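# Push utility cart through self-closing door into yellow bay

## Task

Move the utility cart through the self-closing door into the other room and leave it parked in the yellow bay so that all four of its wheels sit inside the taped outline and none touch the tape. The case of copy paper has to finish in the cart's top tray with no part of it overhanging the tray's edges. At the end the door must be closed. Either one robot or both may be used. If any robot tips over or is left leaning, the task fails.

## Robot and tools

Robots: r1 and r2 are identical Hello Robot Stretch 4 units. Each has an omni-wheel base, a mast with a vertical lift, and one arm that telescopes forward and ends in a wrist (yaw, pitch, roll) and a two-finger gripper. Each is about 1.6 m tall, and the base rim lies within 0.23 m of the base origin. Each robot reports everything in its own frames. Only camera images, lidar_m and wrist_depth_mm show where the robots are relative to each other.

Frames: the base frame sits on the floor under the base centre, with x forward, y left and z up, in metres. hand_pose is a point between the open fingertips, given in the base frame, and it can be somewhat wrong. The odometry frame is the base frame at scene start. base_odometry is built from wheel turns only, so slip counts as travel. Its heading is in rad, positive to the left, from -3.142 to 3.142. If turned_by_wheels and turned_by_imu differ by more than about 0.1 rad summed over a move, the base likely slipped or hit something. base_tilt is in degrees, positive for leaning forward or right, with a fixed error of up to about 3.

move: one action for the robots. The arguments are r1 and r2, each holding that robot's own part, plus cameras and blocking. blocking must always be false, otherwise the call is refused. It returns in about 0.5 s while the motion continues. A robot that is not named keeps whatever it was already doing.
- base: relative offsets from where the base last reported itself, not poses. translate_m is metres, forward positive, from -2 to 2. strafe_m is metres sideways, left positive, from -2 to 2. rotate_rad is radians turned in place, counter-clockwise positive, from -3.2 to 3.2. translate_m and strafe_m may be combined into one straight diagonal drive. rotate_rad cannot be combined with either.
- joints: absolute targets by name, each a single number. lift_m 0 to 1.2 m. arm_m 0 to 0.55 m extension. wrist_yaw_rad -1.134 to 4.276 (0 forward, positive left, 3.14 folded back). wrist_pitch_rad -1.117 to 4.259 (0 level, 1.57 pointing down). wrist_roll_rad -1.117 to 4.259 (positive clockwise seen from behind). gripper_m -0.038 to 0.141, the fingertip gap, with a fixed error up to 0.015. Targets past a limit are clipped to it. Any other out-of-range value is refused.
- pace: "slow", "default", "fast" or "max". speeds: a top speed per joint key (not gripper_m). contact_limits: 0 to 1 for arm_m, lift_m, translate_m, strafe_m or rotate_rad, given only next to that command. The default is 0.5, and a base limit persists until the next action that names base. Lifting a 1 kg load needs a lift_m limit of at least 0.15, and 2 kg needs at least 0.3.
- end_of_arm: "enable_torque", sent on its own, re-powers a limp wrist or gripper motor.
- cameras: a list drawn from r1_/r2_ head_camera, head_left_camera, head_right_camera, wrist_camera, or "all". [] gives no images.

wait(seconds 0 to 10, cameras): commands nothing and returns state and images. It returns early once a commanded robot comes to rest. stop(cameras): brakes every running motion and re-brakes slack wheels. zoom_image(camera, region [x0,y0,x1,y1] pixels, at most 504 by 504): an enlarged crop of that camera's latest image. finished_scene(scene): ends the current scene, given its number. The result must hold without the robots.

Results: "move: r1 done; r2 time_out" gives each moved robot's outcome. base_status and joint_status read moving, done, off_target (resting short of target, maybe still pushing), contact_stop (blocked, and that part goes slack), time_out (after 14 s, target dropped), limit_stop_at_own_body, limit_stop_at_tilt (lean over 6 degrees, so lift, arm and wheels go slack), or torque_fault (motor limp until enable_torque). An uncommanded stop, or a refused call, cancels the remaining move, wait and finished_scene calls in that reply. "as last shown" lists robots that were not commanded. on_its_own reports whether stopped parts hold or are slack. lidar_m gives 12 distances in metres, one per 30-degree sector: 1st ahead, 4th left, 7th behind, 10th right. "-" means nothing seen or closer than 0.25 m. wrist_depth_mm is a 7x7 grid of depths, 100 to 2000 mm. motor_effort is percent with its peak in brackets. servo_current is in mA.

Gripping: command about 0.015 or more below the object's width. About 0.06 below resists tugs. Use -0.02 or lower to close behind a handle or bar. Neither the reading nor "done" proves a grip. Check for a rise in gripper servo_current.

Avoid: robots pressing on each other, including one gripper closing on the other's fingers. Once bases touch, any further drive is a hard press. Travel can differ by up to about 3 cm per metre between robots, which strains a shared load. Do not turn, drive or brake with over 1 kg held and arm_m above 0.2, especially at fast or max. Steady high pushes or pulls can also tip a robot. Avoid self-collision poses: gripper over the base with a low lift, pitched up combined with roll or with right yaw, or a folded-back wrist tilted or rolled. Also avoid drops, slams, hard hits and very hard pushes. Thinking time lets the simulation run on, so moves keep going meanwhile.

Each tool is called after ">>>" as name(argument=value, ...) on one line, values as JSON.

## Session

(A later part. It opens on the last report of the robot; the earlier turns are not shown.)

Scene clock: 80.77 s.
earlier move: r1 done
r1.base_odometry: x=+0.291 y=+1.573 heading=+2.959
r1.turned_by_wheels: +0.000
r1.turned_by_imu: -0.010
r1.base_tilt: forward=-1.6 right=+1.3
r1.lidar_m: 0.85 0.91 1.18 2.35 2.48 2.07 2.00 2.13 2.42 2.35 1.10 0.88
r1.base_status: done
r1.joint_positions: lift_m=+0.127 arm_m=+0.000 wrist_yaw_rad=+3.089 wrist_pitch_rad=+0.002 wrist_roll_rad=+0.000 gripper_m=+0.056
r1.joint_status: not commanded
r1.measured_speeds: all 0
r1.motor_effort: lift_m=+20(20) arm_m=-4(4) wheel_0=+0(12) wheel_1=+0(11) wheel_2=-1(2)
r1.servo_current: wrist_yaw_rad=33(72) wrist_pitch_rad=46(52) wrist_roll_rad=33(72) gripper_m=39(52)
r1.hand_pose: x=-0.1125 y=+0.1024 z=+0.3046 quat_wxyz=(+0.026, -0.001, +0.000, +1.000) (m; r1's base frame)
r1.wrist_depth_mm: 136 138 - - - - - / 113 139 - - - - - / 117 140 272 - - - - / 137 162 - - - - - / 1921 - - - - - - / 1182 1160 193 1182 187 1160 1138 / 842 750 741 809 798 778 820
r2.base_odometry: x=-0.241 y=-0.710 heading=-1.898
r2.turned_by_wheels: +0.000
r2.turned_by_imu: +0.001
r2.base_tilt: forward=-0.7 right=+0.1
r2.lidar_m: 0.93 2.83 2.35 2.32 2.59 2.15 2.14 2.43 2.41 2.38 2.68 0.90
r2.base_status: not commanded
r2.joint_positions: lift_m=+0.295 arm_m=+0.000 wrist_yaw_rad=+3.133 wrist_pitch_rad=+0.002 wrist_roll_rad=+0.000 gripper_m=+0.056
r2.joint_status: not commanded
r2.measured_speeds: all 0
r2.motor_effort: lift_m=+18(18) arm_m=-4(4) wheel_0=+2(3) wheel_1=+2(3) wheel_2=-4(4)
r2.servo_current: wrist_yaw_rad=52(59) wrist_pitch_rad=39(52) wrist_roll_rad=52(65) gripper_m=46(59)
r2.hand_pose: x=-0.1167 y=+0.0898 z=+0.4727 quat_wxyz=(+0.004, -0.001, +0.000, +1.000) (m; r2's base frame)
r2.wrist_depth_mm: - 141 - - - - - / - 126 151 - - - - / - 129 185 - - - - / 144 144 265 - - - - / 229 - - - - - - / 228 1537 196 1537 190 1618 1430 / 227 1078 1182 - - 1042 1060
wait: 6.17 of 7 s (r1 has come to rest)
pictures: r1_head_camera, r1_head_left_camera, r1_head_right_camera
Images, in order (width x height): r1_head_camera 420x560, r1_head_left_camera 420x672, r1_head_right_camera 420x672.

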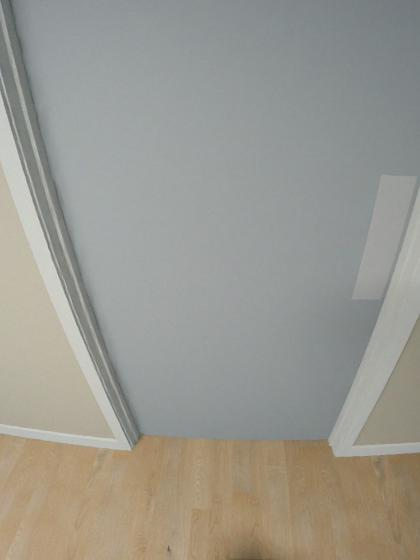

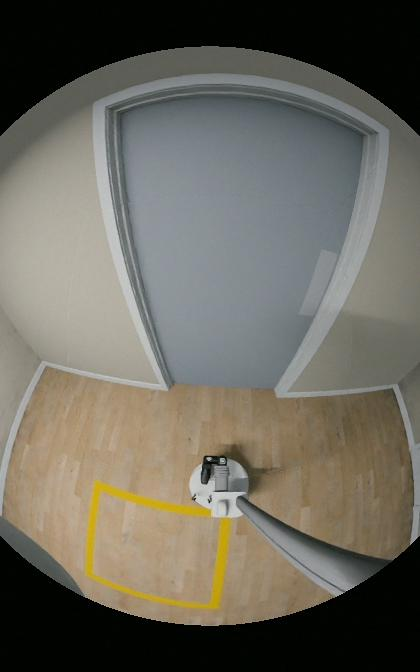

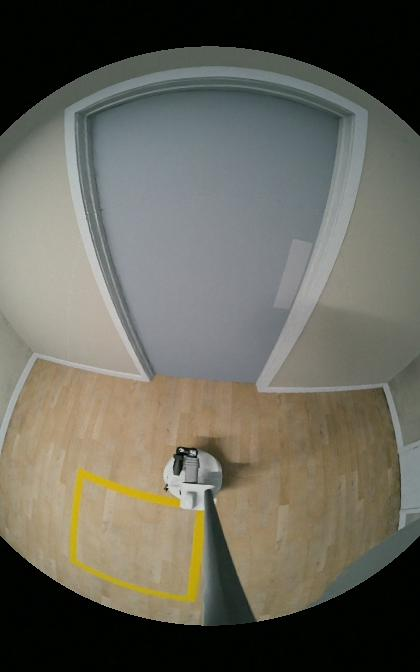

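>>> move(r2={"base":{"rotate_rad":-0.25},"joints":{"lift_m":0.9}}, blocking=false, cameras=[])

>>> wait(seconds=1.6, cameras=[])

>>> move(r2={"joints":{"wrist_yaw_rad":0,"wrist_pitch_rad":0.6,"gripper_m":0.1}}, blocking=false, cameras=[])

>>> wait(seconds=4, cameras=["r2_head_camera","r2_head_left_camera","r2_head_right_camera","r2_wrist_camera"])

>>> zoom_image(camera="r2_head_camera", region=[100, 150, 420, 500])

Scene clock: 108.27 s.
move: r2 moving
r1: as last shown
r1.turned_by_imu: +0.000
r1.base_tilt: forward=-1.6 right=+1.2
r1.lidar_m: 0.85 0.89 1.17 2.36 2.48 2.04 2.00 2.13 2.40 2.37 1.08 0.87
r1.motor_effort: lift_m=+20(20) arm_m=-4(4) wheel_0=+1(1) wheel_1=+0(0) wheel_2=+0(1)
r1.servo_current: wrist_yaw_rad=39(59) wrist_pitch_rad=39(52) wrist_roll_rad=52(59) gripper_m=39(46)
r1.wrist_depth_mm: 136 138 - - - - - / 113 139 - - - - - / 117 139 271 - - - - / 137 162 - - - - - / 1921 - - - - - - / 1160 1182 193 1205 187 1182 1138 / 854 759 741 788 788 778 820
r2.base_odometry: x=-0.241 y=-0.710 heading=-2.105
r2.turned_by_wheels: -0.207
r2.turned_by_imu: -0.201
r2.base_tilt: forward=-0.7 right=+0.1
r2.lidar_m: 0.89 3.36 2.48 2.33 2.45 2.25 2.13 2.24 2.48 2.38 2.47 3.40
r2.base_status: rotate_rad moving
r2.joint_positions: lift_m=+0.333 arm_m=+0.000 wrist_yaw_rad=+3.133 wrist_pitch_rad=+0.002 wrist_roll_rad=+0.000 gripper_m=+0.056
r2.joint_status: lift_m moving
r2.measured_speeds: translate_m=+0.001 strafe_m=-0.002 rotate_rad=-0.443 lift_m=+0.146 arm_m=+0.000 wrist_yaw_rad=+0.000 wrist_pitch_rad=+0.000 wrist_roll_rad=+0.000
r2.motor_effort: lift_m=+22(25) arm_m=-4(4) wheel_0=+4(10) wheel_1=+4(9) wheel_2=+5(9)
r2.servo_current: wrist_yaw_rad=46(46) wrist_pitch_rad=39(46) wrist_roll_rad=39(52) gripper_m=46(52)
r2.hand_pose: x=-0.1167 y=+0.0898 z=+0.5104 quat_wxyz=(+0.004, -0.001, +0.000, +1.000) (m; r2's base frame)
r2.wrist_depth_mm: - 141 - - - - - / - 126 150 - - - - / - 129 185 - - - - / 144 143 264 - - - - / 230 - - - - - - / 226 1661 195 1618 190 1708 1537 / 227 1118 1205 - - 1098 1118
pictures: none
No camera images: "cameras" was empty.

Scene clock: 109.87 s.
earlier move: r2 moving
r1.base_odometry: x=+0.291 y=+1.573 heading=+2.959
r1.turned_by_wheels: +0.000
r1.turned_by_imu: +0.000
r1.base_tilt: forward=-1.6 right=+1.3
r1.lidar_m: 0.85 0.90 1.17 2.36 2.49 2.07 2.00 2.15 2.42 2.36 1.04 0.88
r1.base_status: not commanded
r1.joint_positions: lift_m=+0.127 arm_m=+0.000 wrist_yaw_rad=+3.089 wrist_pitch_rad=+0.002 wrist_roll_rad=+0.000 gripper_m=+0.056
r1.joint_status: not commanded
r1.measured_speeds: all 0
r1.motor_effort: lift_m=+20(20) arm_m=-4(4) wheel_0=+0(1) wheel_1=+0(0) wheel_2=-1(1)
r1.servo_current: wrist_yaw_rad=39(65) wrist_pitch_rad=46(52) wrist_roll_rad=46(72) gripper_m=39(46)
r1.hand_pose: x=-0.1125 y=+0.1024 z=+0.3046 quat_wxyz=(+0.026, -0.001, +0.000, +1.000) (m; r1's base frame)
r1.wrist_depth_mm: 136 139 - - - - - / 113 139 - - - - - / 117 139 270 - - - - / 137 162 - - - - - / 1863 - - - - - - / 1182 1182 193 1205 187 1160 1118 / 854 759 759 798 798 768 798
r2.base_odometry: x=-0.241 y=-0.710 heading=-2.147
r2.turned_by_wheels: -0.042
r2.turned_by_imu: -0.040
r2.base_tilt: forward=-0.7 right=+0.1
r2.lidar_m: 0.87 3.53 2.51 2.34 2.42 2.22 2.15 2.22 2.52 2.37 2.47 3.29
r2.base_status: done
r2.joint_positions: lift_m=+0.774 arm_m=+0.000 wrist_yaw_rad=+3.133 wrist_pitch_rad=+0.002 wrist_roll_rad=+0.000 gripper_m=+0.056
r2.joint_status: lift_m moving
r2.measured_speeds: translate_m=+0.000 strafe_m=+0.000 rotate_rad=+0.000 lift_m=+0.279 arm_m=+0.000 wrist_yaw_rad=+0.000 wrist_pitch_rad=+0.000 wrist_roll_rad=+0.000
r2.motor_effort: lift_m=+22(26) arm_m=-4(4) wheel_0=+5(10) wheel_1=+3(9) wheel_2=+5(9)
r2.servo_current: wrist_yaw_rad=46(59) wrist_pitch_rad=39(46) wrist_roll_rad=52(52) gripper_m=39(59)
r2.hand_pose: x=-0.1167 y=+0.0898 z=+0.9523 quat_wxyz=(+0.004, -0.001, +0.000, +1.000) (m; r2's base frame)
r2.wrist_depth_mm: - 141 - - - - - / - 126 151 - - - - / - 129 185 - - - - / 144 143 264 - - - - / 230 - - - - - - / 227 - 196 - 192 - - / 225 - - - - - -
wait: 1.60 s; no rest
pictures: none
No camera images: "cameras" was empty.

Scene clock: 110.37 s.
earlier move: r2 moving
move: r2 moving
r1: as last shown
r1.base_tilt: forward=-1.6 right=+1.2
r1.lidar_m: 0.84 0.90 1.16 2.35 2.50 2.07 1.99 2.13 2.43 2.35 1.07 0.87
r1.motor_effort: lift_m=+20(20) arm_m=-4(4) wheel_0=+0(0) wheel_1=+0(0) wheel_2=-1(1)
r1.servo_current: wrist_yaw_rad=59(59) wrist_pitch_rad=46(52) wrist_roll_rad=52(78) gripper_m=39(46)
r1.wrist_depth_mm: 136 138 - - - - - / 113 139 - - - - - / 117 139 272 - - - - / 137 162 - - - - - / 1983 - - - - - - / 1182 1205 193 1182 187 1160 1138 / 842 759 759 798 778 778 831
r2.base_odometry: x=-0.241 y=-0.710 heading=-2.147
r2.turned_by_wheels: +0.000
r2.turned_by_imu: +0.000
r2.base_tilt: forward=-0.7 right=+0.0
r2.lidar_m: 0.86 3.47 2.49 2.31 2.43 2.26 2.14 2.22 2.51 2.38 2.46 3.27
r2.base_status: not commanded
r2.joint_positions: lift_m=+0.874 arm_m=+0.000 wrist_yaw_rad=+2.569 wrist_pitch_rad=+0.527 wrist_roll_rad=+0.000 gripper_m=+0.075
r2.joint_status: lift_m moving; wrist_yaw_rad moving; wrist_pitch_rad moving; gripper_m moving
r2.measured_speeds: translate_m=+0.000 strafe_m=+0.000 rotate_rad=+0.000 lift_m=+0.129 arm_m=+0.000 wrist_yaw_rad=-1.745 wrist_pitch_rad=+1.083 wrist_roll_rad=+0.000
r2.motor_effort: lift_m=+23(24) arm_m=-4(4) wheel_0=+5(5) wheel_1=+3(3) wheel_2=+5(6)
r2.servo_current: wrist_yaw_rad=104(117) wrist_pitch_rad=33(72) wrist_roll_rad=39(59) gripper_m=91(104)
r2.hand_pose: x=+0.0087 y=+0.2085 z=+0.9072 quat_wxyz=(+0.273, -0.250, +0.074, +0.926) (m; r2's base frame)
r2.wrist_depth_mm: - - - - - - - / - - - - - - - / - - - - - - - / - - - - - - 1921 / 1708 1661 1661 1618 1618 1618 1576 / 1397 1366 189 1366 189 1397 1308 / 1229 1182 1182 - 1205 1138 1160
pictures: none
No camera images: "cameras" was empty.

Scene clock: 112.27 s.
earlier move: r2 done
r1.base_odometry: x=+0.291 y=+1.573 heading=+2.959
r1.turned_by_wheels: +0.000
r1.turned_by_imu: +0.000
r1.base_tilt: forward=-1.6 right=+1.3
r1.lidar_m: 0.83 0.90 1.16 2.36 2.49 2.07 2.00 2.14 2.43 2.34 1.07 0.89
r1.base_status: not commanded
r1.joint_positions: lift_m=+0.127 arm_m=+0.000 wrist_yaw_rad=+3.089 wrist_pitch_rad=+0.002 wrist_roll_rad=+0.000 gripper_m=+0.056
r1.joint_status: not commanded
r1.measured_speeds: all 0
r1.motor_effort: lift_m=+20(20) arm_m=-4(4) wheel_0=+0(1) wheel_1=+0(0) wheel_2=+0(1)
r1.servo_current: wrist_yaw_rad=52(65) wrist_pitch_rad=46(52) wrist_roll_rad=52(78) gripper_m=39(52)
r1.hand_pose: x=-0.1125 y=+0.1024 z=+0.3046 quat_wxyz=(+0.026, -0.001, +0.000, +1.000) (m; r1's base frame)
r1.wrist_depth_mm: 136 138 - - - - - / 113 139 - - - - - / 117 139 272 - - - - / 137 162 - - - - - / 1863 - - - - - - / 1205 1182 193 1182 187 1160 1138 / 842 759 759 798 788 768 820
r2.base_odometry: x=-0.241 y=-0.710 heading=-2.147
r2.turned_by_wheels: +0.000
r2.turned_by_imu: +0.000
r2.base_tilt: forward=-0.7 right=+0.1
r2.lidar_m: 0.88 3.47 2.51 2.34 2.42 2.27 2.13 2.19 2.53 2.35 2.46 3.25
r2.base_status: not commanded
r2.joint_positions: lift_m=+0.900 arm_m=+0.000 wrist_yaw_rad=+0.003 wrist_pitch_rad=+0.599 wrist_roll_rad=+0.000 gripper_m=+0.100
r2.joint_status: all done
r2.measured_speeds: all 0
r2.motor_effort: lift_m=+21(25) arm_m=-4(4) wheel_0=+5(6) wheel_1=+3(3) wheel_2=+5(6)
r2.servo_current: wrist_yaw_rad=52(169) wrist_pitch_rad=39(85) wrist_roll_rad=52(59) gripper_m=46(104)
r2.hand_pose: x=+0.4094 y=-0.0867 z=+0.9154 quat_wxyz=(+0.956, +0.000, +0.295, +0.001) (m; r2's base frame)
r2.wrist_depth_mm: - - - 917 - - - / - - 960 931 - - - / - - - - - - - / 1863 1863 1661 - 1708 1756 1708 / 1537 1499 1464 - 1499 1499 1430 / 1308 1308 193 1182 194 1255 1255 / 1160 1098 1138 - 1138 1098 1118
wait: 1.90 of 4 s (r2 has come to rest)
pictures: r2_head_camera, r2_head_left_camera, r2_head_right_camera, r2_wrist_camera
Images, in order (width x height): r2_head_camera 420x560, r2_head_left_camera 420x672, r2_head_right_camera 420x672, r2_wrist_camera 616x392.

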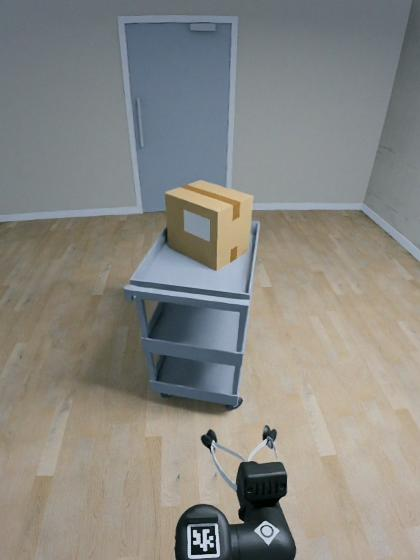

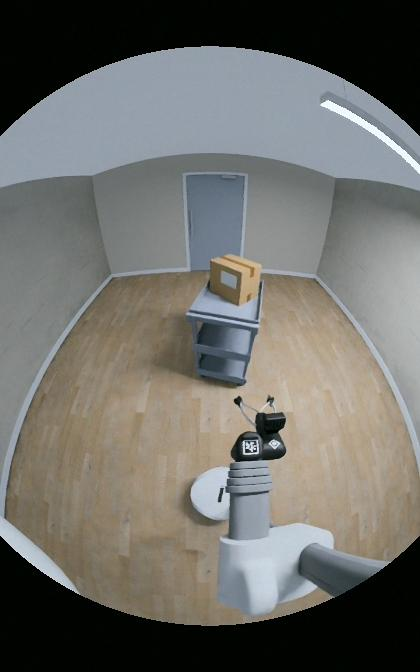

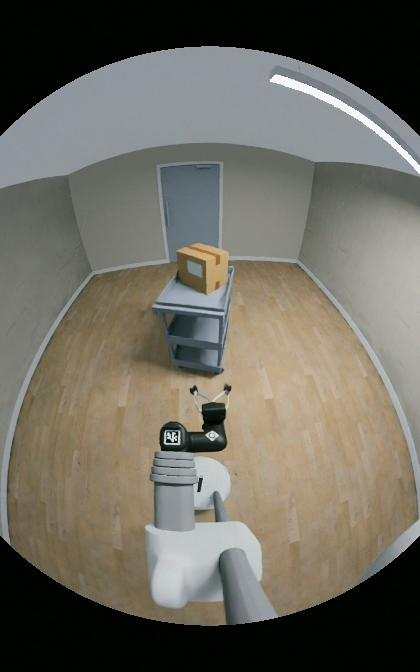

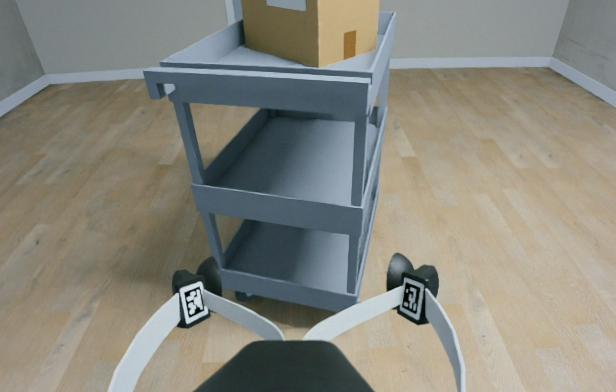

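Scaled by 1.440 from the camera's 420x560 image, which has a finer 1200x1600 frame.

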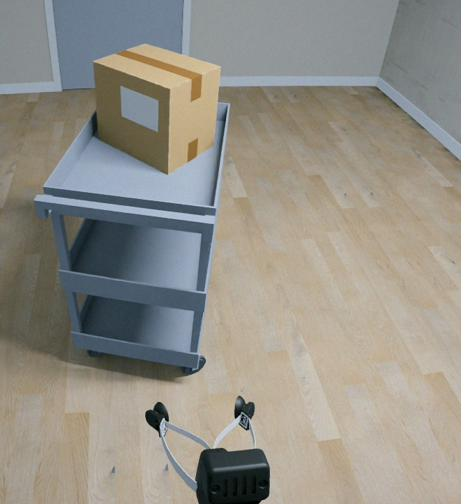

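>>> zoom_image(camera="r2_wrist_camera", region=[120, 0, 420, 190])

>>> zoom_image(camera="r2_head_camera", region=[115, 220, 265, 420])

Scaled by 1.680.

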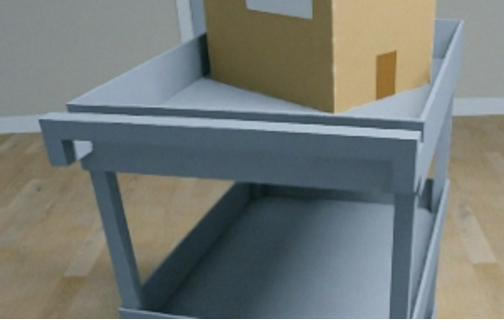

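Scaled by 2.520 from the camera's 420x560 image, which has a finer 1200x1600 frame.

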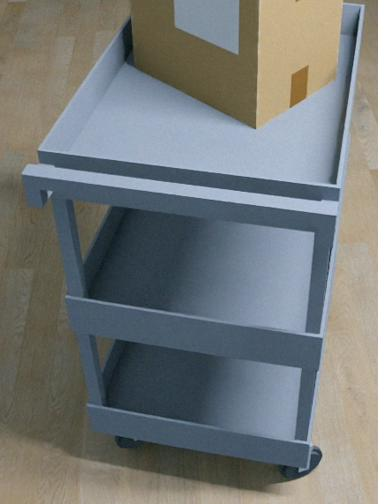

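>>> move(r2={"base":{"rotate_rad":-0.15},"joints":{"lift_m":0.67,"wrist_pitch_rad":0}}, blocking=false, cameras=[])

>>> wait(seconds=1, cameras=[])

>>> move(r2={"base":{"strafe_m":0.237}}, blocking=false, cameras=[])

>>> wait(seconds=3, cameras=["r2_head_camera","r2_wrist_camera"])

Scene clock: 131.93 s.
move: r2 moving
r1: as last shown
r1.lidar_m: 0.85 0.88 1.16 2.35 2.49 2.08 1.99 2.12 2.43 2.36 1.06 0.87
r1.motor_effort: lift_m=+20(20) arm_m=-4(4) wheel_0=+0(1) wheel_1=+0(0) wheel_2=-1(1)
r1.servo_current: wrist_yaw_rad=52(65) wrist_pitch_rad=39(46) wrist_roll_rad=46(65) gripper_m=39(46)
r1.wrist_depth_mm: 136 138 - - - - - / 113 139 - - - - - / 117 139 273 - - - - / 137 162 - - - - - / 1921 - - - - - - / 1205 1182 193 1182 187 1160 1138 / 842 750 750 788 798 768 820
r2.base_odometry: x=-0.241 y=-0.710 heading=-2.293
r2.turned_by_wheels: -0.146
r2.turned_by_imu: -0.142
r2.base_tilt: forward=-0.7 right=+0.0
r2.lidar_m: 0.88 0.97 2.64 2.34 2.34 2.40 2.13 2.16 2.64 2.38 2.40 2.92
r2.base_status: rotate_rad moving
r2.joint_positions: lift_m=+0.862 arm_m=+0.000 wrist_yaw_rad=+0.003 wrist_pitch_rad=+0.079 wrist_roll_rad=+0.000 gripper_m=+0.100
r2.joint_status: lift_m moving; wrist_pitch_rad moving
r2.measured_speeds: translate_m=+0.000 strafe_m=+0.001 rotate_rad=-0.138 lift_m=-0.146 arm_m=+0.000 wrist_yaw_rad=-0.002 wrist_pitch_rad=-1.094 wrist_roll_rad=+0.000
r2.motor_effort: lift_m=+13(22) arm_m=-4(4) wheel_0=+2(9) wheel_1=+2(9) wheel_2=+4(10)
r2.servo_current: wrist_yaw_rad=52(59) wrist_pitch_rad=98(176) wrist_roll_rad=52(65) gripper_m=52(52)
r2.hand_pose: x=+0.4587 y=-0.0866 z=+1.0178 quat_wxyz=(+0.999, +0.000, +0.040, +0.001) (m; r2's base frame)
r2.wrist_depth_mm: - - - - - - - / - - - - - - - / - - - - - - - / - - 1060 1138 - - - / - - 1025 1336 - - - / - - 187 778 195 - - / 1863 1708 - - 1863 1708 1808
pictures: none
No camera images: "cameras" was empty.

Scene clock: 132.93 s.
earlier move: r2 moving
r1.base_odometry: x=+0.291 y=+1.573 heading=+2.959
r1.turned_by_wheels: +0.000
r1.turned_by_imu: +0.000
r1.base_tilt: forward=-1.6 right=+1.3
r1.lidar_m: 0.84 0.90 1.19 2.34 2.48 2.06 1.98 2.14 2.43 2.34 1.08 0.88
r1.base_status: not commanded
r1.joint_positions: lift_m=+0.127 arm_m=+0.000 wrist_yaw_rad=+3.089 wrist_pitch_rad=+0.002 wrist_roll_rad=+0.000 gripper_m=+0.056
r1.joint_status: not commanded
r1.measured_speeds: all 0
r1.motor_effort: lift_m=+20(20) arm_m=-4(4) wheel_0=+0(1) wheel_1=+0(0) wheel_2=+0(1)
r1.servo_current: wrist_yaw_rad=72(72) wrist_pitch_rad=46(46) wrist_roll_rad=46(65) gripper_m=46(46)
r1.hand_pose: x=-0.1125 y=+0.1024 z=+0.3046 quat_wxyz=(+0.026, -0.001, +0.000, +1.000) (m; r1's base frame)
r1.wrist_depth_mm: 136 139 - - - - - / 113 139 - - - - - / 117 139 272 - - - - / 137 162 - - - - - / - - - - - - - / 1182 1182 193 1205 187 1160 1138 / 842 759 750 798 788 768 820
r2.base_odometry: x=-0.241 y=-0.710 heading=-2.296
r2.turned_by_wheels: -0.003
r2.turned_by_imu: -0.003
r2.base_tilt: forward=-0.7 right=+0.1
r2.lidar_m: 0.87 0.97 2.66 2.34 2.36 2.40 2.13 2.16 2.63 2.36 2.40 2.91
r2.base_status: done
r2.joint_positions: lift_m=+0.680 arm_m=+0.000 wrist_yaw_rad=+0.003 wrist_pitch_rad=+0.008 wrist_roll_rad=+0.000 gripper_m=+0.100
r2.joint_status: lift_m moving; wrist_pitch_rad moving
r2.measured_speeds: translate_m=+0.000 strafe_m=+0.000 rotate_rad=+0.000 lift_m=-0.079 arm_m=+0.000 wrist_yaw_rad=+0.000 wrist_pitch_rad=+0.000 wrist_roll_rad=+0.000
r2.motor_effort: lift_m=+16(22) arm_m=-4(4) wheel_0=+4(9) wheel_1=+2(9) wheel_2=+5(10)
r2.servo_current: wrist_yaw_rad=39(59) wrist_pitch_rad=59(176) wrist_roll_rad=46(65) gripper_m=46(59)
r2.hand_pose: x=+0.4595 y=-0.0866 z=+0.8555 quat_wxyz=(+1.000, +0.000, +0.004, +0.001) (m; r2's base frame)
r2.wrist_depth_mm: - - - - - - - / - - - - - - - / - - 1078 - - - - / - - 1025 1182 - - - / - - - - - - - / - - 188 1160 195 - - / 1921 153 - - 1863 1756 1863
wait: 1.00 s; no rest
pictures: none
No camera images: "cameras" was empty.

Scene clock: 133.43 s.
earlier move: r2 moving
move: r2 moving
r1: as last shown
r1.lidar_m: 0.85 0.91 1.16 2.34 2.48 2.07 2.00 2.14 2.43 2.35 1.09 0.87
r1.servo_current: wrist_yaw_rad=59(72) wrist_pitch_rad=39(46) wrist_roll_rad=65(72) gripper_m=46(52)
r1.wrist_depth_mm: 136 139 - - - - - / 113 139 - - - - - / 117 140 273 - - - - / 137 162 - - - - - / 1921 - - - - - - / 1205 1182 194 1182 187 1182 1138 / 842 750 759 798 788 778 809
r2.base_odometry: x=-0.214 y=-0.734 heading=-2.296
r2.turned_by_wheels: +0.000
r2.turned_by_imu: +0.000
r2.base_tilt: forward=-0.7 right=+0.1
r2.lidar_m: 0.89 0.96 2.61 2.28 2.33 2.41 2.12 2.15 2.61 2.41 2.42 2.98
r2.base_status: strafe_m moving
r2.joint_positions: lift_m=+0.670 arm_m=+0.000 wrist_yaw_rad=+0.003 wrist_pitch_rad=+0.008 wrist_roll_rad=+0.000 gripper_m=+0.100
r2.joint_status: lift_m moving; wrist_pitch_rad moving
r2.measured_speeds: translate_m=+0.000 strafe_m=+0.141 rotate_rad=+0.002 lift_m=+0.000 arm_m=+0.000 wrist_yaw_rad=-0.001 wrist_pitch_rad=+0.000 wrist_roll_rad=+0.000
r2.motor_effort: lift_m=+13(16) arm_m=-4(4) wheel_0=-12(12) wheel_1=+12(12) wheel_2=-1(4)
r2.servo_current: wrist_yaw_rad=52(65) wrist_pitch_rad=52(78) wrist_roll_rad=39(59) gripper_m=52(59)
r2.hand_pose: x=+0.4595 y=-0.0866 z=+0.8462 quat_wxyz=(+1.000, +0.000, +0.004, +0.001) (m; r2's base frame)
r2.wrist_depth_mm: - - - - - - - / - - - - - - - / - - 1060 - - - - / - - 1042 1098 - - - / - - - - - - - / - - 188 741 196 - - / 1863 1618 - - 1863 1756 1756
pictures: none
No camera images: "cameras" was empty.

Scene clock: 135.03 s.
earlier move: r2 done
r1.base_odometry: x=+0.291 y=+1.573 heading=+2.959
r1.turned_by_wheels: +0.000
r1.turned_by_imu: +0.000
r1.base_tilt: forward=-1.6 right=+1.3
r1.lidar_m: 0.85 0.90 1.18 2.36 2.47 2.05 1.99 2.11 2.44 2.33 1.07 0.86
r1.base_status: not commanded
r1.joint_positions: lift_m=+0.127 arm_m=+0.000 wrist_yaw_rad=+3.089 wrist_pitch_rad=+0.002 wrist_roll_rad=+0.000 gripper_m=+0.056
r1.joint_status: not commanded
r1.measured_speeds: all 0
r1.motor_effort: lift_m=+20(20) arm_m=-4(4) wheel_0=+0(1) wheel_1=+0(0) wheel_2=-1(1)
r1.servo_current: wrist_yaw_rad=39(72) wrist_pitch_rad=46(52) wrist_roll_rad=46(72) gripper_m=33(52)
r1.hand_pose: x=-0.1125 y=+0.1024 z=+0.3046 quat_wxyz=(+0.026, -0.001, +0.000, +1.000) (m; r1's base frame)
r1.wrist_depth_mm: 136 139 - - - - - / 113 139 - - - - - / 117 139 273 - - - - / 137 162 - - - - - / 1921 - - - - - - / 1182 1182 193 1205 187 1138 1138 / 842 750 759 809 798 768 809
r2.base_odometry: x=-0.063 y=-0.867 heading=-2.296
r2.turned_by_wheels: +0.000
r2.turned_by_imu: +0.000
r2.base_tilt: forward=-0.7 right=+0.1
r2.lidar_m: 0.92 3.64 2.40 2.10 2.11 2.47 2.19 2.21 2.67 2.60 2.64 0.94
r2.base_status: done
r2.joint_positions: lift_m=+0.670 arm_m=+0.000 wrist_yaw_rad=+0.003 wrist_pitch_rad=+0.008 wrist_roll_rad=+0.000 gripper_m=+0.100
r2.joint_status: all done
r2.measured_speeds: all 0
r2.motor_effort: lift_m=+14(16) arm_m=-3(4) wheel_0=-1(12) wheel_1=+1(13) wheel_2=+0(4)
r2.servo_current: wrist_yaw_rad=46(65) wrist_pitch_rad=46(78) wrist_roll_rad=52(59) gripper_m=46(59)
r2.hand_pose: x=+0.4595 y=-0.0867 z=+0.8462 quat_wxyz=(+1.000, +0.000, +0.004, +0.001) (m; r2's base frame)
r2.wrist_depth_mm: - - - - - - - / - - - - - - - / - - - 1025 - - - / - - - 1025 1098 - - / - - - - - - - / - - 193 - 186 - - / 1863 1756 - - - 1708 1808
wait: 1.60 of 3 s (r2 has come to rest)
pictures: r2_head_camera, r2_wrist_camera
Images, in order (width x height): r2_head_camera 420x560, r2_wrist_camera 616x392.

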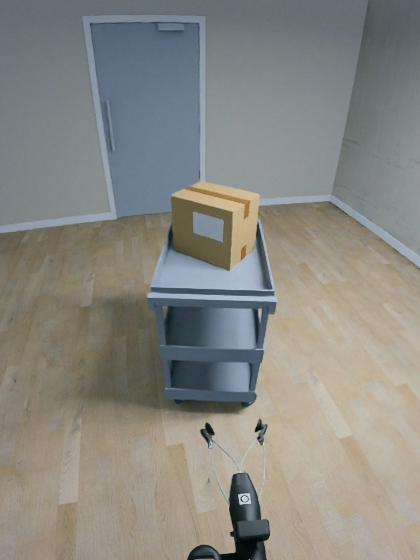

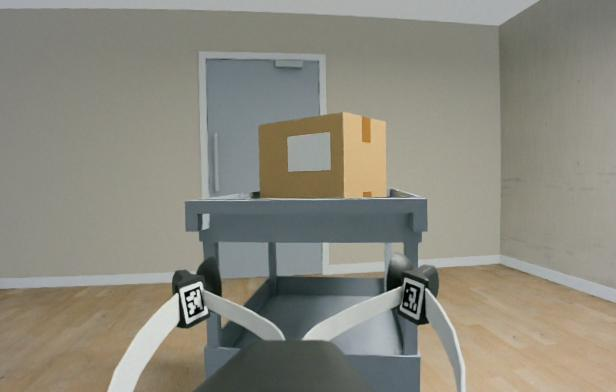

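>>> zoom_image(camera="r2_wrist_camera", region=[170, 150, 450, 260])

>>> zoom_image(camera="r2_head_camera", region=[130, 200, 290, 420])

Scaled by 1.800.

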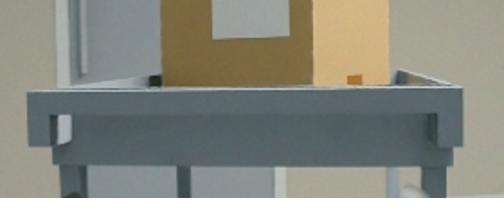

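Scaled by 2.291 from the camera's 420x560 image, which has a finer 1200x1600 frame.

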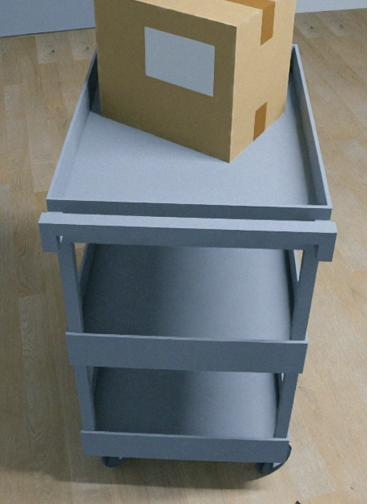

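>>> move(r2={"base":{"translate_m":0.25},"joints":{"lift_m":0.70,"wrist_roll_rad":1.57}}, blocking=false, cameras=[])

>>> wait(seconds=3, cameras=["r2_head_camera","r2_wrist_camera"])

>>> zoom_image(camera="r2_head_camera", region=[130, 250, 290, 450])

Scene clock: 161.43 s.
move: r2 moving
r1: as last shown
r1.base_tilt: forward=-1.6 right=+1.2
r1.lidar_m: 0.85 0.91 1.17 2.34 2.47 2.06 2.00 2.11 2.42 2.36 1.07 0.87
r1.servo_current: wrist_yaw_rad=46(65) wrist_pitch_rad=39(46) wrist_roll_rad=65(65) gripper_m=39(52)
r1.wrist_depth_mm: 136 138 - - - - - / 113 139 - - - - - / 117 139 272 - - - - / 137 162 - - - - - / 1983 - - - - - - / 1160 1205 193 1205 187 1138 1098 / 842 750 750 809 778 778 820
r2.base_odometry: x=-0.084 y=-0.891 heading=-2.296
r2.turned_by_wheels: +0.000
r2.turned_by_imu: +0.001
r2.base_tilt: forward=-0.7 right=+0.0
r2.lidar_m: 0.88 3.63 2.37 2.10 2.13 2.48 2.20 2.23 2.71 2.61 2.63 0.89
r2.base_status: translate_m moving
r2.joint_positions: lift_m=+0.697 arm_m=+0.000 wrist_yaw_rad=+0.003 wrist_pitch_rad=+0.008 wrist_roll_rad=+0.589 gripper_m=+0.100
r2.joint_status: lift_m moving; wrist_roll_rad moving
r2.measured_speeds: translate_m=+0.121 strafe_m=+0.000 rotate_rad=-0.004 lift_m=+0.044 arm_m=+0.000 wrist_yaw_rad=+0.000 wrist_pitch_rad=+0.000 wrist_roll_rad=+1.820
r2.motor_effort: lift_m=+18(23) arm_m=-4(4) wheel_0=+7(9) wheel_1=+7(9) wheel_2=-12(13)
r2.servo_current: wrist_yaw_rad=39(52) wrist_pitch_rad=52(59) wrist_roll_rad=39(117) gripper_m=59(59)
r2.hand_pose: x=+0.4595 y=-0.0867 z=+0.8731 quat_wxyz=(+0.957, +0.290, +0.004, +0.000) (m; r2's base frame)
r2.wrist_depth_mm: - - - - - - - / - - - - - - - / - - - 976 - - - / - - - 991 699 - - / - - - 732 - - 1708 / - - 195 1336 187 1499 1336 / - - - - - - 1138
pictures: none
No camera images: "cameras" was empty.

Scene clock: 163.23 s.
earlier move: r2 done
r1.base_odometry: x=+0.291 y=+1.573 heading=+2.959
r1.turned_by_wheels: +0.000
r1.turned_by_imu: +0.000
r1.base_tilt: forward=-1.6 right=+1.3
r1.lidar_m: 0.84 0.90 1.18 2.34 2.47 2.08 2.00 2.16 2.41 2.35 1.08 0.89
r1.base_status: not commanded
r1.joint_positions: lift_m=+0.127 arm_m=+0.000 wrist_yaw_rad=+3.089 wrist_pitch_rad=+0.002 wrist_roll_rad=+0.000 gripper_m=+0.056
r1.joint_status: not commanded
r1.measured_speeds: all 0
r1.motor_effort: lift_m=+20(20) arm_m=-4(4) wheel_0=+0(1) wheel_1=+0(0) wheel_2=+0(1)
r1.servo_current: wrist_yaw_rad=59(65) wrist_pitch_rad=39(52) wrist_roll_rad=52(65) gripper_m=39(52)
r1.hand_pose: x=-0.1125 y=+0.1024 z=+0.3046 quat_wxyz=(+0.026, -0.001, +0.000, +1.000) (m; r1's base frame)
r1.wrist_depth_mm: 136 138 - - - - - / 113 139 - - - - - / 117 139 271 - - - - / 137 162 - - - - - / 1921 - - - - - - / 1182 1205 194 1182 187 1160 1118 / 854 759 759 798 778 768 820
r2.base_odometry: x=-0.229 y=-1.054 heading=-2.296
r2.turned_by_wheels: +0.000
r2.turned_by_imu: +0.001
r2.base_tilt: forward=-0.7 right=+0.1
r2.lidar_m: 0.66 3.38 2.42 2.15 2.15 2.66 2.42 2.45 2.88 2.56 2.60 0.67
r2.base_status: done
r2.joint_positions: lift_m=+0.700 arm_m=+0.000 wrist_yaw_rad=+0.003 wrist_pitch_rad=+0.008 wrist_roll_rad=+1.568 gripper_m=+0.100
r2.joint_status: all done
r2.measured_speeds: all 0
r2.motor_effort: lift_m=+21(23) arm_m=-4(4) wheel_0=+3(10) wheel_1=+4(9) wheel_2=-3(14)
r2.servo_current: wrist_yaw_rad=52(59) wrist_pitch_rad=52(59) wrist_roll_rad=39(117) gripper_m=52(59)
r2.hand_pose: x=+0.4595 y=-0.0867 z=+0.8757 quat_wxyz=(+0.708, +0.706, +0.004, -0.002) (m; r2's base frame)
r2.wrist_depth_mm: - - - - - 1756 1205 / - - - - - 1708 484 / - - - 484 - - 477 / - - 741 496 - - 492 / - - 809 500 496 - 500 / - - 193 504 194 - 504 / - - - - - 1756 521
wait: 1.80 of 3 s (r2 has come to rest)
pictures: r2_head_camera, r2_wrist_camera
Images, in order (width x height): r2_head_camera 420x560, r2_wrist_camera 616x392.

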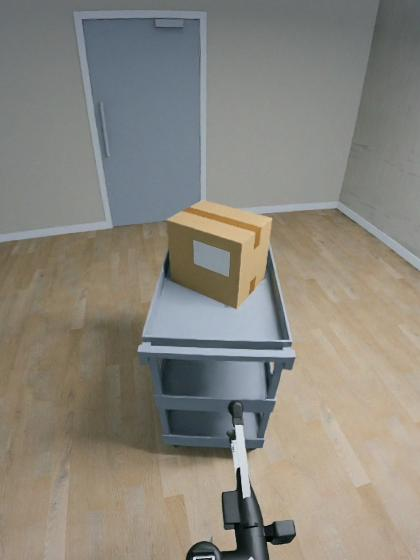

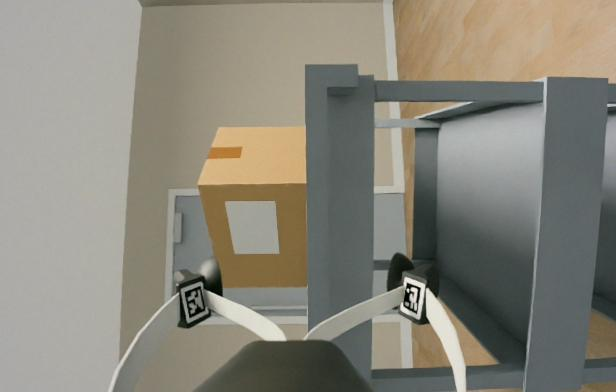

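Scaled by 2.520 from the camera's 420x560 image, which has a finer 1200x1600 frame.

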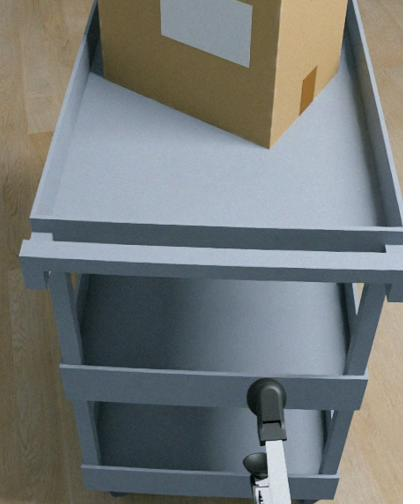

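>>> move(r2={"base":{"translate_m":0.2,"strafe_m":0.02},"joints":{"lift_m":0.687},"contact_limits":{"translate_m":0.15,"strafe_m":0.15},"pace":"slow"}, blocking=false, cameras=[])

>>> wait(seconds=4, cameras=["r2_head_camera","r2_wrist_camera"])

>>> zoom_image(camera="r2_head_camera", region=[130, 300, 310, 520])

r2: "contact_limits": translate_m and strafe_m are given together and make one move, which takes one limit: state it under one of them only
Scene clock: 186.97 s.
r1.base_odometry: x=+0.291 y=+1.573 heading=+2.959
r1.turned_by_wheels: +0.000
r1.turned_by_imu: +0.000
r1.base_tilt: forward=-1.6 right=+1.3
r1.lidar_m: 0.85 0.90 1.19 2.37 2.49 2.08 1.99 2.13 2.41 2.34 1.07 0.86
r1.base_status: not commanded
r1.joint_positions: lift_m=+0.127 arm_m=+0.000 wrist_yaw_rad=+3.089 wrist_pitch_rad=+0.002 wrist_roll_rad=+0.000 gripper_m=+0.056
r1.joint_status: not commanded
r1.measured_speeds: all 0
r1.motor_effort: lift_m=+20(20) arm_m=-4(4) wheel_0=+0(1) wheel_1=+0(0) wheel_2=+0(1)
r1.servo_current: wrist_yaw_rad=59(65) wrist_pitch_rad=46(52) wrist_roll_rad=39(65) gripper_m=39(52)
r1.hand_pose: x=-0.1125 y=+0.1024 z=+0.3046 quat_wxyz=(+0.026, -0.001, +0.000, +1.000) (m; r1's base frame)
r1.wrist_depth_mm: 136 138 - - - - - / 113 139 - - - - - / 117 139 272 - - - - / 137 163 - - - - - / 1921 - - - - - - / 1205 1229 193 1182 187 1160 1138 / 842 741 759 788 798 768 798
r2.base_odometry: x=-0.229 y=-1.054 heading=-2.296
r2.turned_by_wheels: +0.000
r2.turned_by_imu: +0.000
r2.base_tilt: forward=-0.6 right=+0.1
r2.lidar_m: 0.66 3.39 2.44 2.17 2.15 2.69 2.42 2.46 2.87 2.55 2.58 0.68
r2.base_status: done
r2.joint_positions: lift_m=+0.700 arm_m=+0.000 wrist_yaw_rad=+0.003 wrist_pitch_rad=+0.008 wrist_roll_rad=+1.568 gripper_m=+0.100
r2.joint_status: all done
r2.measured_speeds: all 0
r2.motor_effort: lift_m=+21(23) arm_m=-4(4) wheel_0=+4(10) wheel_1=+4(9) wheel_2=-3(14)
r2.servo_current: wrist_yaw_rad=46(59) wrist_pitch_rad=52(59) wrist_roll_rad=52(117) gripper_m=52(59)
r2.hand_pose: x=+0.4595 y=-0.0867 z=+0.8757 quat_wxyz=(+0.708, +0.706, +0.004, -0.002) (m; r2's base frame)
r2.wrist_depth_mm: - - - - - 1708 1182 / - - - - - 1756 480 / - - - 488 - - 480 / - - 741 488 - - 492 / - - 820 500 500 - 504 / - - 193 508 193 - 512 / - - - - - 1756 517
pictures: none

not run: a call was refused earlier in this reply.

Scaled by 2.291 from the camera's 420x560 image, which has a finer 1200x1600 frame.

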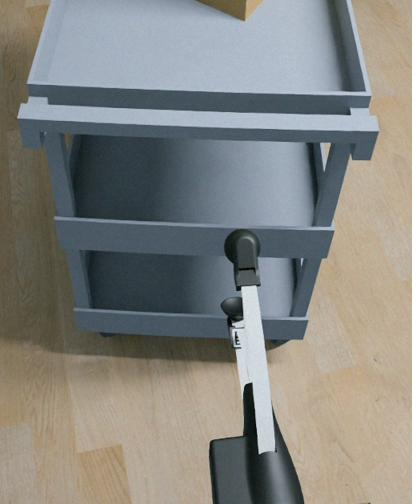

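>>> move(r2={"base":{"rotate_rad":-0.07},"joints":{"lift_m":0.687}}, blocking=false, cameras=[])

>>> wait(seconds=1, cameras=[])

>>> move(r2={"base":{"translate_m":0.2,"strafe_m":0.07},"contact_limits":{"translate_m":0.15}}, blocking=false, cameras=[])

>>> wait(seconds=3, cameras=["r2_head_camera","r2_wrist_camera"])

>>> zoom_image(camera="r2_head_camera", region=[130, 300, 310, 520])

Scene clock: 194.00 s.
move: r2 moving
r1.base_odometry: x=+0.291 y=+1.573 heading=+2.959
r1.turned_by_wheels: +0.000
r1.turned_by_imu: +0.000
r1.base_tilt: forward=-1.6 right=+1.3
r1.lidar_m: 0.84 0.92 1.18 2.35 2.49 2.05 1.97 2.13 2.44 2.36 1.09 0.87
r1.base_status: not commanded
r1.joint_positions: lift_m=+0.127 arm_m=+0.000 wrist_yaw_rad=+3.089 wrist_pitch_rad=+0.002 wrist_roll_rad=+0.000 gripper_m=+0.056
r1.joint_status: not commanded
r1.measured_speeds: all 0
r1.motor_effort: lift_m=+20(20) arm_m=-4(4) wheel_0=+0(0) wheel_1=+0(0) wheel_2=+0(1)
r1.servo_current: wrist_yaw_rad=33(72) wrist_pitch_rad=46(52) wrist_roll_rad=46(59) gripper_m=39(46)
r1.hand_pose: x=-0.1125 y=+0.1024 z=+0.3046 quat_wxyz=(+0.026, -0.001, +0.000, +1.000) (m; r1's base frame)
r1.wrist_depth_mm: 136 138 - - - - - / 113 139 - - - - - / 116 140 272 - - - - / 137 162 - - - - - / 1983 - - - - - - / 1182 1205 193 1182 187 1160 1138 / 842 768 759 798 798 788 820
r2.base_odometry: x=-0.229 y=-1.054 heading=-2.365
r2.turned_by_wheels: -0.069
r2.turned_by_imu: -0.067
r2.base_tilt: forward=-0.7 right=+0.1
r2.lidar_m: 0.67 0.70 2.56 2.17 2.16 2.54 2.42 2.43 2.83 2.58 2.55 0.68
r2.base_status: rotate_rad moving
r2.joint_positions: lift_m=+0.687 arm_m=+0.000 wrist_yaw_rad=+0.003 wrist_pitch_rad=+0.008 wrist_roll_rad=+1.568 gripper_m=+0.100
r2.joint_status: lift_m moving
r2.measured_speeds: all 0
r2.motor_effort: lift_m=+13(20) arm_m=-4(4) wheel_0=+5(10) wheel_1=+4(8) wheel_2=+4(8)
r2.servo_current: wrist_yaw_rad=46(52) wrist_pitch_rad=52(59) wrist_roll_rad=46(65) gripper_m=52(52)
r2.hand_pose: x=+0.4595 y=-0.0867 z=+0.8633 quat_wxyz=(+0.708, +0.706, +0.004, -0.002) (m; r2's base frame)
r2.wrist_depth_mm: - - - - - 1661 1160 / - - - - - 1708 1182 / - - - 488 - 1576 496 / - - 820 496 - - 496 / - - 768 504 1098 - 500 / - - 193 504 193 - 508 / - - - - - - 508
pictures: none
No camera images: "cameras" was empty.

Scene clock: 194.20 s.
earlier move: r2 done
r1.base_odometry: x=+0.291 y=+1.573 heading=+2.959
r1.turned_by_wheels: +0.000
r1.turned_by_imu: +0.000
r1.base_tilt: forward=-1.6 right=+1.3
r1.lidar_m: 0.84 0.90 1.17 2.32 2.49 2.07 1.99 2.13 2.42 2.35 1.09 0.89
r1.base_status: not commanded
r1.joint_positions: lift_m=+0.127 arm_m=+0.000 wrist_yaw_rad=+3.089 wrist_pitch_rad=+0.002 wrist_roll_rad=+0.000 gripper_m=+0.056
r1.joint_status: not commanded
r1.measured_speeds: all 0
r1.motor_effort: lift_m=+20(20) arm_m=-4(4) wheel_0=+0(0) wheel_1=+0(0) wheel_2=+0(1)
r1.servo_current: wrist_yaw_rad=52(72) wrist_pitch_rad=39(52) wrist_roll_rad=46(59) gripper_m=46(46)
r1.hand_pose: x=-0.1125 y=+0.1024 z=+0.3046 quat_wxyz=(+0.026, -0.001, +0.000, +1.000) (m; r1's base frame)
r1.wrist_depth_mm: 136 138 - - - - - / 113 139 - - - - - / 116 139 272 - - - - / 137 162 - - - - - / 1921 - - - - - - / 1205 1182 193 1182 187 1160 1138 / 831 750 750 798 798 778 820
r2.base_odometry: x=-0.229 y=-1.054 heading=-2.365
r2.turned_by_wheels: +0.000
r2.turned_by_imu: +0.000
r2.base_tilt: forward=-0.6 right=+0.1
r2.lidar_m: 0.65 0.73 2.51 2.17 2.17 2.54 2.43 2.43 2.87 2.58 2.56 0.69
r2.base_status: done
r2.joint_positions: lift_m=+0.687 arm_m=+0.000 wrist_yaw_rad=+0.003 wrist_pitch_rad=+0.008 wrist_roll_rad=+1.568 gripper_m=+0.100
r2.joint_status: all done
r2.measured_speeds: all 0
r2.motor_effort: lift_m=+14(20) arm_m=-4(4) wheel_0=+4(10) wheel_1=+4(8) wheel_2=+4(8)
r2.servo_current: wrist_yaw_rad=52(52) wrist_pitch_rad=46(59) wrist_roll_rad=39(65) gripper_m=52(52)
r2.hand_pose: x=+0.4595 y=-0.0867 z=+0.8633 quat_wxyz=(+0.708, +0.706, +0.004, -0.002) (m; r2's base frame)
r2.wrist_depth_mm: - - - - - 1661 1182 / - - - - - 1708 1182 / - - - 496 - 1576 496 / - - 831 500 - - 496 / - - 750 504 1118 - 508 / - - 193 504 191 - 508 / - - - - - - 508
wait: 0.20 of 1 s (r2 has come to rest)
pictures: none
No camera images: "cameras" was empty.

Scene clock: 194.70 s.
move: r2 moving
r1: as last shown
r1.lidar_m: 0.85 0.89 1.19 2.36 2.49 2.05 2.00 2.16 2.44 2.34 1.07 0.86
r1.motor_effort: lift_m=+20(20) arm_m=-4(4) wheel_0=+0(1) wheel_1=+0(0) wheel_2=+0(1)
r1.servo_current: wrist_yaw_rad=46(65) wrist_pitch_rad=39(52) wrist_roll_rad=46(59) gripper_m=39(46)
r1.wrist_depth_mm: 136 138 - - - - - / 113 139 - - - - - / 117 140 271 - - - - / 137 161 - - - - - / 1983 - - - - - - / 1205 1205 194 1182 187 1160 1118 / 842 750 741 809 788 768 820
r2.base_odometry: x=-0.244 y=-1.084 heading=-2.365
r2.turned_by_wheels: +0.000
r2.turned_by_imu: +0.000
r2.base_tilt: forward=-0.7 right=+0.0
r2.lidar_m: 0.62 0.69 2.50 2.18 2.17 2.53 2.44 2.47 2.87 2.54 2.57 0.66
r2.base_status: translate_m moving; strafe_m moving
r2.joint_positions: lift_m=+0.687 arm_m=+0.000 wrist_yaw_rad=+0.003 wrist_pitch_rad=+0.008 wrist_roll_rad=+1.568 gripper_m=+0.100
r2.joint_status: not commanded
r2.measured_speeds: translate_m=+0.122 strafe_m=+0.044 rotate_rad=-0.004 lift_m=+0.000 arm_m=+0.000 wrist_yaw_rad=+0.000 wrist_pitch_rad=+0.000 wrist_roll_rad=+0.000
r2.motor_effort: lift_m=+14(14) arm_m=-4(4) wheel_0=+6(9) wheel_1=+11(11) wheel_2=-13(13)
r2.servo_current: wrist_yaw_rad=46(59) wrist_pitch_rad=52(52) wrist_roll_rad=46(59) gripper_m=46(59)
r2.contact_limits: translate_m 0.15
r2.hand_pose: x=+0.4595 y=-0.0867 z=+0.8633 quat_wxyz=(+0.708, +0.706, +0.004, -0.002) (m; r2's base frame)
r2.wrist_depth_mm: - - - - - 1661 1160 / - - - - - 1708 1182 / - - - 466 - - 469 / - - 778 469 - - 473 / - - 741 699 - - 477 / - - 193 477 192 - 480 / - - - - - - 484
pictures: none
No camera images: "cameras" was empty.

Scene clock: 196.27 s.
earlier move: r2 done
r1.base_odometry: x=+0.291 y=+1.573 heading=+2.959
r1.turned_by_wheels: +0.000
r1.turned_by_imu: +0.000
r1.base_tilt: forward=-1.6 right=+1.3
r1.lidar_m: 0.84 0.92 1.16 2.36 2.49 2.08 1.99 2.14 2.45 2.33 1.08 0.87
r1.base_status: not commanded
r1.joint_positions: lift_m=+0.127 arm_m=+0.000 wrist_yaw_rad=+3.089 wrist_pitch_rad=+0.002 wrist_roll_rad=+0.000 gripper_m=+0.056
r1.joint_status: not commanded
r1.measured_speeds: all 0
r1.motor_effort: lift_m=+20(20) arm_m=-4(4) wheel_0=+0(1) wheel_1=+0(0) wheel_2=+0(1)
r1.servo_current: wrist_yaw_rad=46(65) wrist_pitch_rad=52(52) wrist_roll_rad=39(65) gripper_m=39(46)
r1.hand_pose: x=-0.1125 y=+0.1024 z=+0.3046 quat_wxyz=(+0.026, -0.001, +0.000, +1.000) (m; r1's base frame)
r1.wrist_depth_mm: 136 138 - - - - - / 113 139 - - - - - / 117 139 273 - - - - / 137 162 - - - - - / 1983 - - - - - - / 1160 1182 193 1182 187 1160 1160 / 854 759 759 809 798 768 820
r2.base_odometry: x=-0.322 y=-1.244 heading=-2.364
r2.turned_by_wheels: +0.000
r2.turned_by_imu: +0.001
r2.base_tilt: forward=-0.6 right=+0.1
r2.lidar_m: 0.46 0.51 2.51 2.18 2.14 2.53 2.65 2.63 2.98 2.58 2.59 0.48
r2.base_status: done
r2.joint_positions: lift_m=+0.687 arm_m=+0.000 wrist_yaw_rad=+0.003 wrist_pitch_rad=+0.008 wrist_roll_rad=+1.568 gripper_m=+0.100
r2.joint_status: not commanded
r2.measured_speeds: all 0
r2.motor_effort: lift_m=+14(14) arm_m=-4(4) wheel_0=+4(9) wheel_1=+4(11) wheel_2=-4(13)
r2.servo_current: wrist_yaw_rad=39(59) wrist_pitch_rad=52(52) wrist_roll_rad=46(59) gripper_m=52(59)
r2.contact_limits: translate_m 0.15
r2.hand_pose: x=+0.4595 y=-0.0867 z=+0.8633 quat_wxyz=(+0.708, +0.706, +0.004, -0.002) (m; r2's base frame)
r2.wrist_depth_mm: - - - 293 293 1366 300 / - - - 296 296 1708 - / - - 615 297 297 - - / - - 535 300 300 - - / - - 580 300 303 - - / - - 195 243 194 - - / - - - - - 1863 -
wait: 1.57 of 3 s (r2 has come to rest)
pictures: r2_head_camera, r2_wrist_camera
Images, in order (width x height): r2_head_camera 420x560, r2_wrist_camera 616x392.

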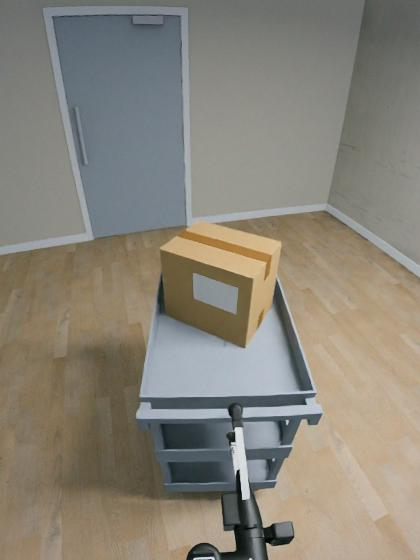

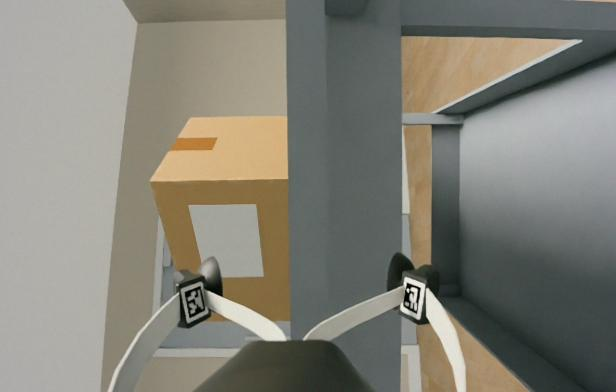

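Scaled by 2.291 from the camera's 420x560 image, which has a finer 1200x1600 frame.

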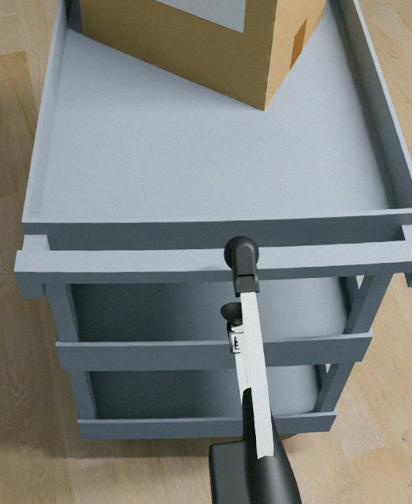

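>>> move(r2={"joints":{"arm_m":0.1},"contact_limits":{"arm_m":0.05},"pace":"slow"}, blocking=false, cameras=[])

>>> wait(seconds=3, cameras=["r2_head_camera","r2_wrist_camera"])

>>> zoom_image(camera="r2_head_camera", region=[190, 370, 290, 470])

Scene clock: 204.17 s.
move: r2 moving
r1: as last shown
r1.base_tilt: forward=-1.6 right=+1.2
r1.lidar_m: 0.84 0.88 1.13 2.36 2.51 2.04 1.99 2.17 2.41 2.35 1.08 0.87
r1.servo_current: wrist_yaw_rad=59(65) wrist_pitch_rad=46(52) wrist_roll_rad=46(65) gripper_m=39(46)
r1.wrist_depth_mm: 136 138 - - - - - / 113 139 - - - - - / 117 140 272 - - - - / 137 162 - - - - - / 1921 - - - - - - / 1205 1205 193 1182 187 1160 1138 / 854 750 741 798 788 778 820
r2.base_odometry: x=-0.322 y=-1.244 heading=-2.364
r2.turned_by_wheels: +0.000
r2.turned_by_imu: +0.000
r2.base_tilt: forward=-0.7 right=+0.1
r2.lidar_m: 0.46 0.47 2.49 2.18 2.15 2.56 2.62 2.65 2.98 2.59 2.59 0.50
r2.base_status: not commanded
r2.joint_positions: lift_m=+0.687 arm_m=+0.012 wrist_yaw_rad=+0.003 wrist_pitch_rad=+0.008 wrist_roll_rad=+1.568 gripper_m=+0.100
r2.joint_status: arm_m moving
r2.measured_speeds: translate_m=+0.000 strafe_m=+0.000 rotate_rad=+0.000 lift_m=+0.000 arm_m=+0.049 wrist_yaw_rad=+0.000 wrist_pitch_rad=-0.001 wrist_roll_rad=+0.000
r2.motor_effort: lift_m=+14(14) arm_m=+5(9) wheel_0=+4(4) wheel_1=+4(4) wheel_2=-4(4)
r2.servo_current: wrist_yaw_rad=52(59) wrist_pitch_rad=52(52) wrist_roll_rad=46(52) gripper_m=59(59)
r2.contact_limits: arm_m 0.05; translate_m 0.15
r2.hand_pose: x=+0.4720 y=-0.0867 z=+0.8633 quat_wxyz=(+0.708, +0.706, +0.004, -0.002) (m; r2's base frame)
r2.wrist_depth_mm: - - - 282 283 1366 430 / - - - 285 286 1661 - / - - 615 227 287 - - / - - 525 289 289 - - / - - 569 231 289 - - / - - 195 233 195 - - / - - - - - 1863 -
pictures: none
No camera images: "cameras" was empty.

Scene clock: 205.23 s.
earlier move: r2 contact_stop
r1.base_odometry: x=+0.291 y=+1.573 heading=+2.959
r1.turned_by_wheels: +0.000
r1.turned_by_imu: +0.000
r1.base_tilt: forward=-1.6 right=+1.3
r1.lidar_m: 0.83 0.89 1.17 2.37 2.50 2.07 2.00 2.13 2.41 2.32 1.08 0.88
r1.base_status: not commanded
r1.joint_positions: lift_m=+0.127 arm_m=+0.000 wrist_yaw_rad=+3.089 wrist_pitch_rad=+0.002 wrist_roll_rad=+0.000 gripper_m=+0.056
r1.joint_status: not commanded
r1.measured_speeds: all 0
r1.motor_effort: lift_m=+20(20) arm_m=-4(4) wheel_0=+0(1) wheel_1=+0(1) wheel_2=-1(1)
r1.servo_current: wrist_yaw_rad=39(72) wrist_pitch_rad=39(52) wrist_roll_rad=59(65) gripper_m=46(52)
r1.hand_pose: x=-0.1125 y=+0.1024 z=+0.3046 quat_wxyz=(+0.026, -0.001, +0.000, +1.000) (m; r1's base frame)
r1.wrist_depth_mm: 136 138 - - - - - / 113 139 - - - - - / 117 140 272 - - - - / 137 162 - - - - - / 1921 - - - - - - / 1182 1182 194 1205 187 1138 1138 / 842 750 750 798 798 778 809
r2.base_odometry: x=-0.322 y=-1.244 heading=-2.364
r2.turned_by_wheels: +0.000
r2.turned_by_imu: +0.000
r2.base_tilt: forward=-0.7 right=+0.0
r2.lidar_m: 0.47 3.10 2.48 2.17 2.16 2.52 2.65 2.65 2.99 2.60 2.58 0.53
r2.base_status: not commanded
r2.joint_positions: lift_m=+0.687 arm_m=+0.069 wrist_yaw_rad=-0.001 wrist_pitch_rad=+0.007 wrist_roll_rad=+1.568 gripper_m=+0.100
r2.joint_status: arm_m contact_stop (moved +0.069 of +0.100)
r2.measured_speeds: all 0
r2.on_its_own: arm_m is slack since a contact_stop (your +0.100 is given up)
r2.motor_effort: lift_m=+14(14) arm_m=+0(15) wheel_0=+3(4) wheel_1=+3(4) wheel_2=-4(4)
r2.servo_current: wrist_yaw_rad=52(65) wrist_pitch_rad=46(52) wrist_roll_rad=59(59) gripper_m=52(59)
r2.contact_limits: arm_m 0.05; translate_m 0.15
r2.hand_pose: x=+0.5286 y=-0.0877 z=+0.8634 quat_wxyz=(+0.708, +0.706, +0.002, -0.003) (m; r2's base frame)
r2.wrist_depth_mm: - - - 191 251 1708 1160 / - - - 191 253 1661 - / - - 569 191 252 854 - / - - 488 192 253 842 - / - - 525 252 254 854 - / - - 195 192 193 - - / - - - - - 1863 -
wait: 1.07 of 3 s (r2 has come to rest)
pictures: r2_head_camera, r2_wrist_camera
Images, in order (width x height): r2_head_camera 420x560, r2_wrist_camera 616x392.

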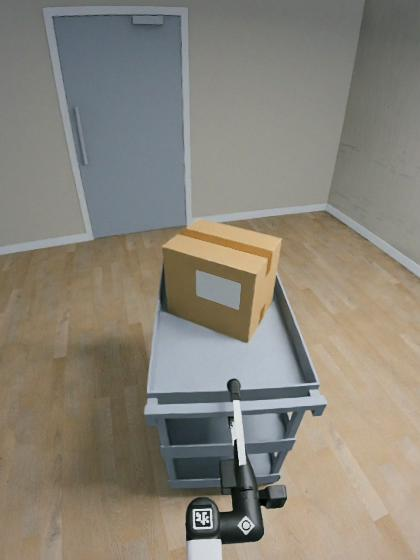

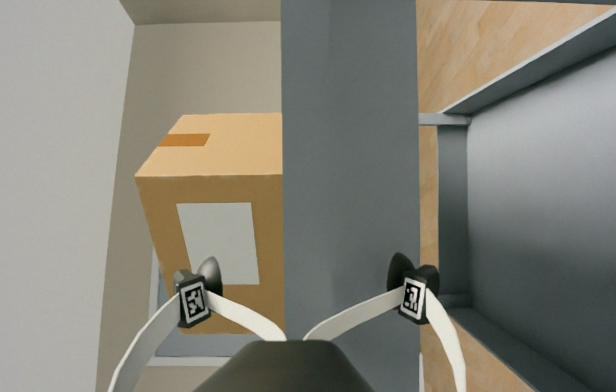

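Scaled by 5.040 from the camera's 420x560 image, which has a finer 1200x1600 frame.

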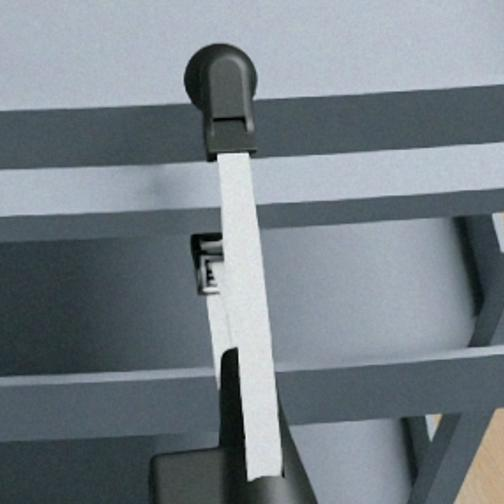

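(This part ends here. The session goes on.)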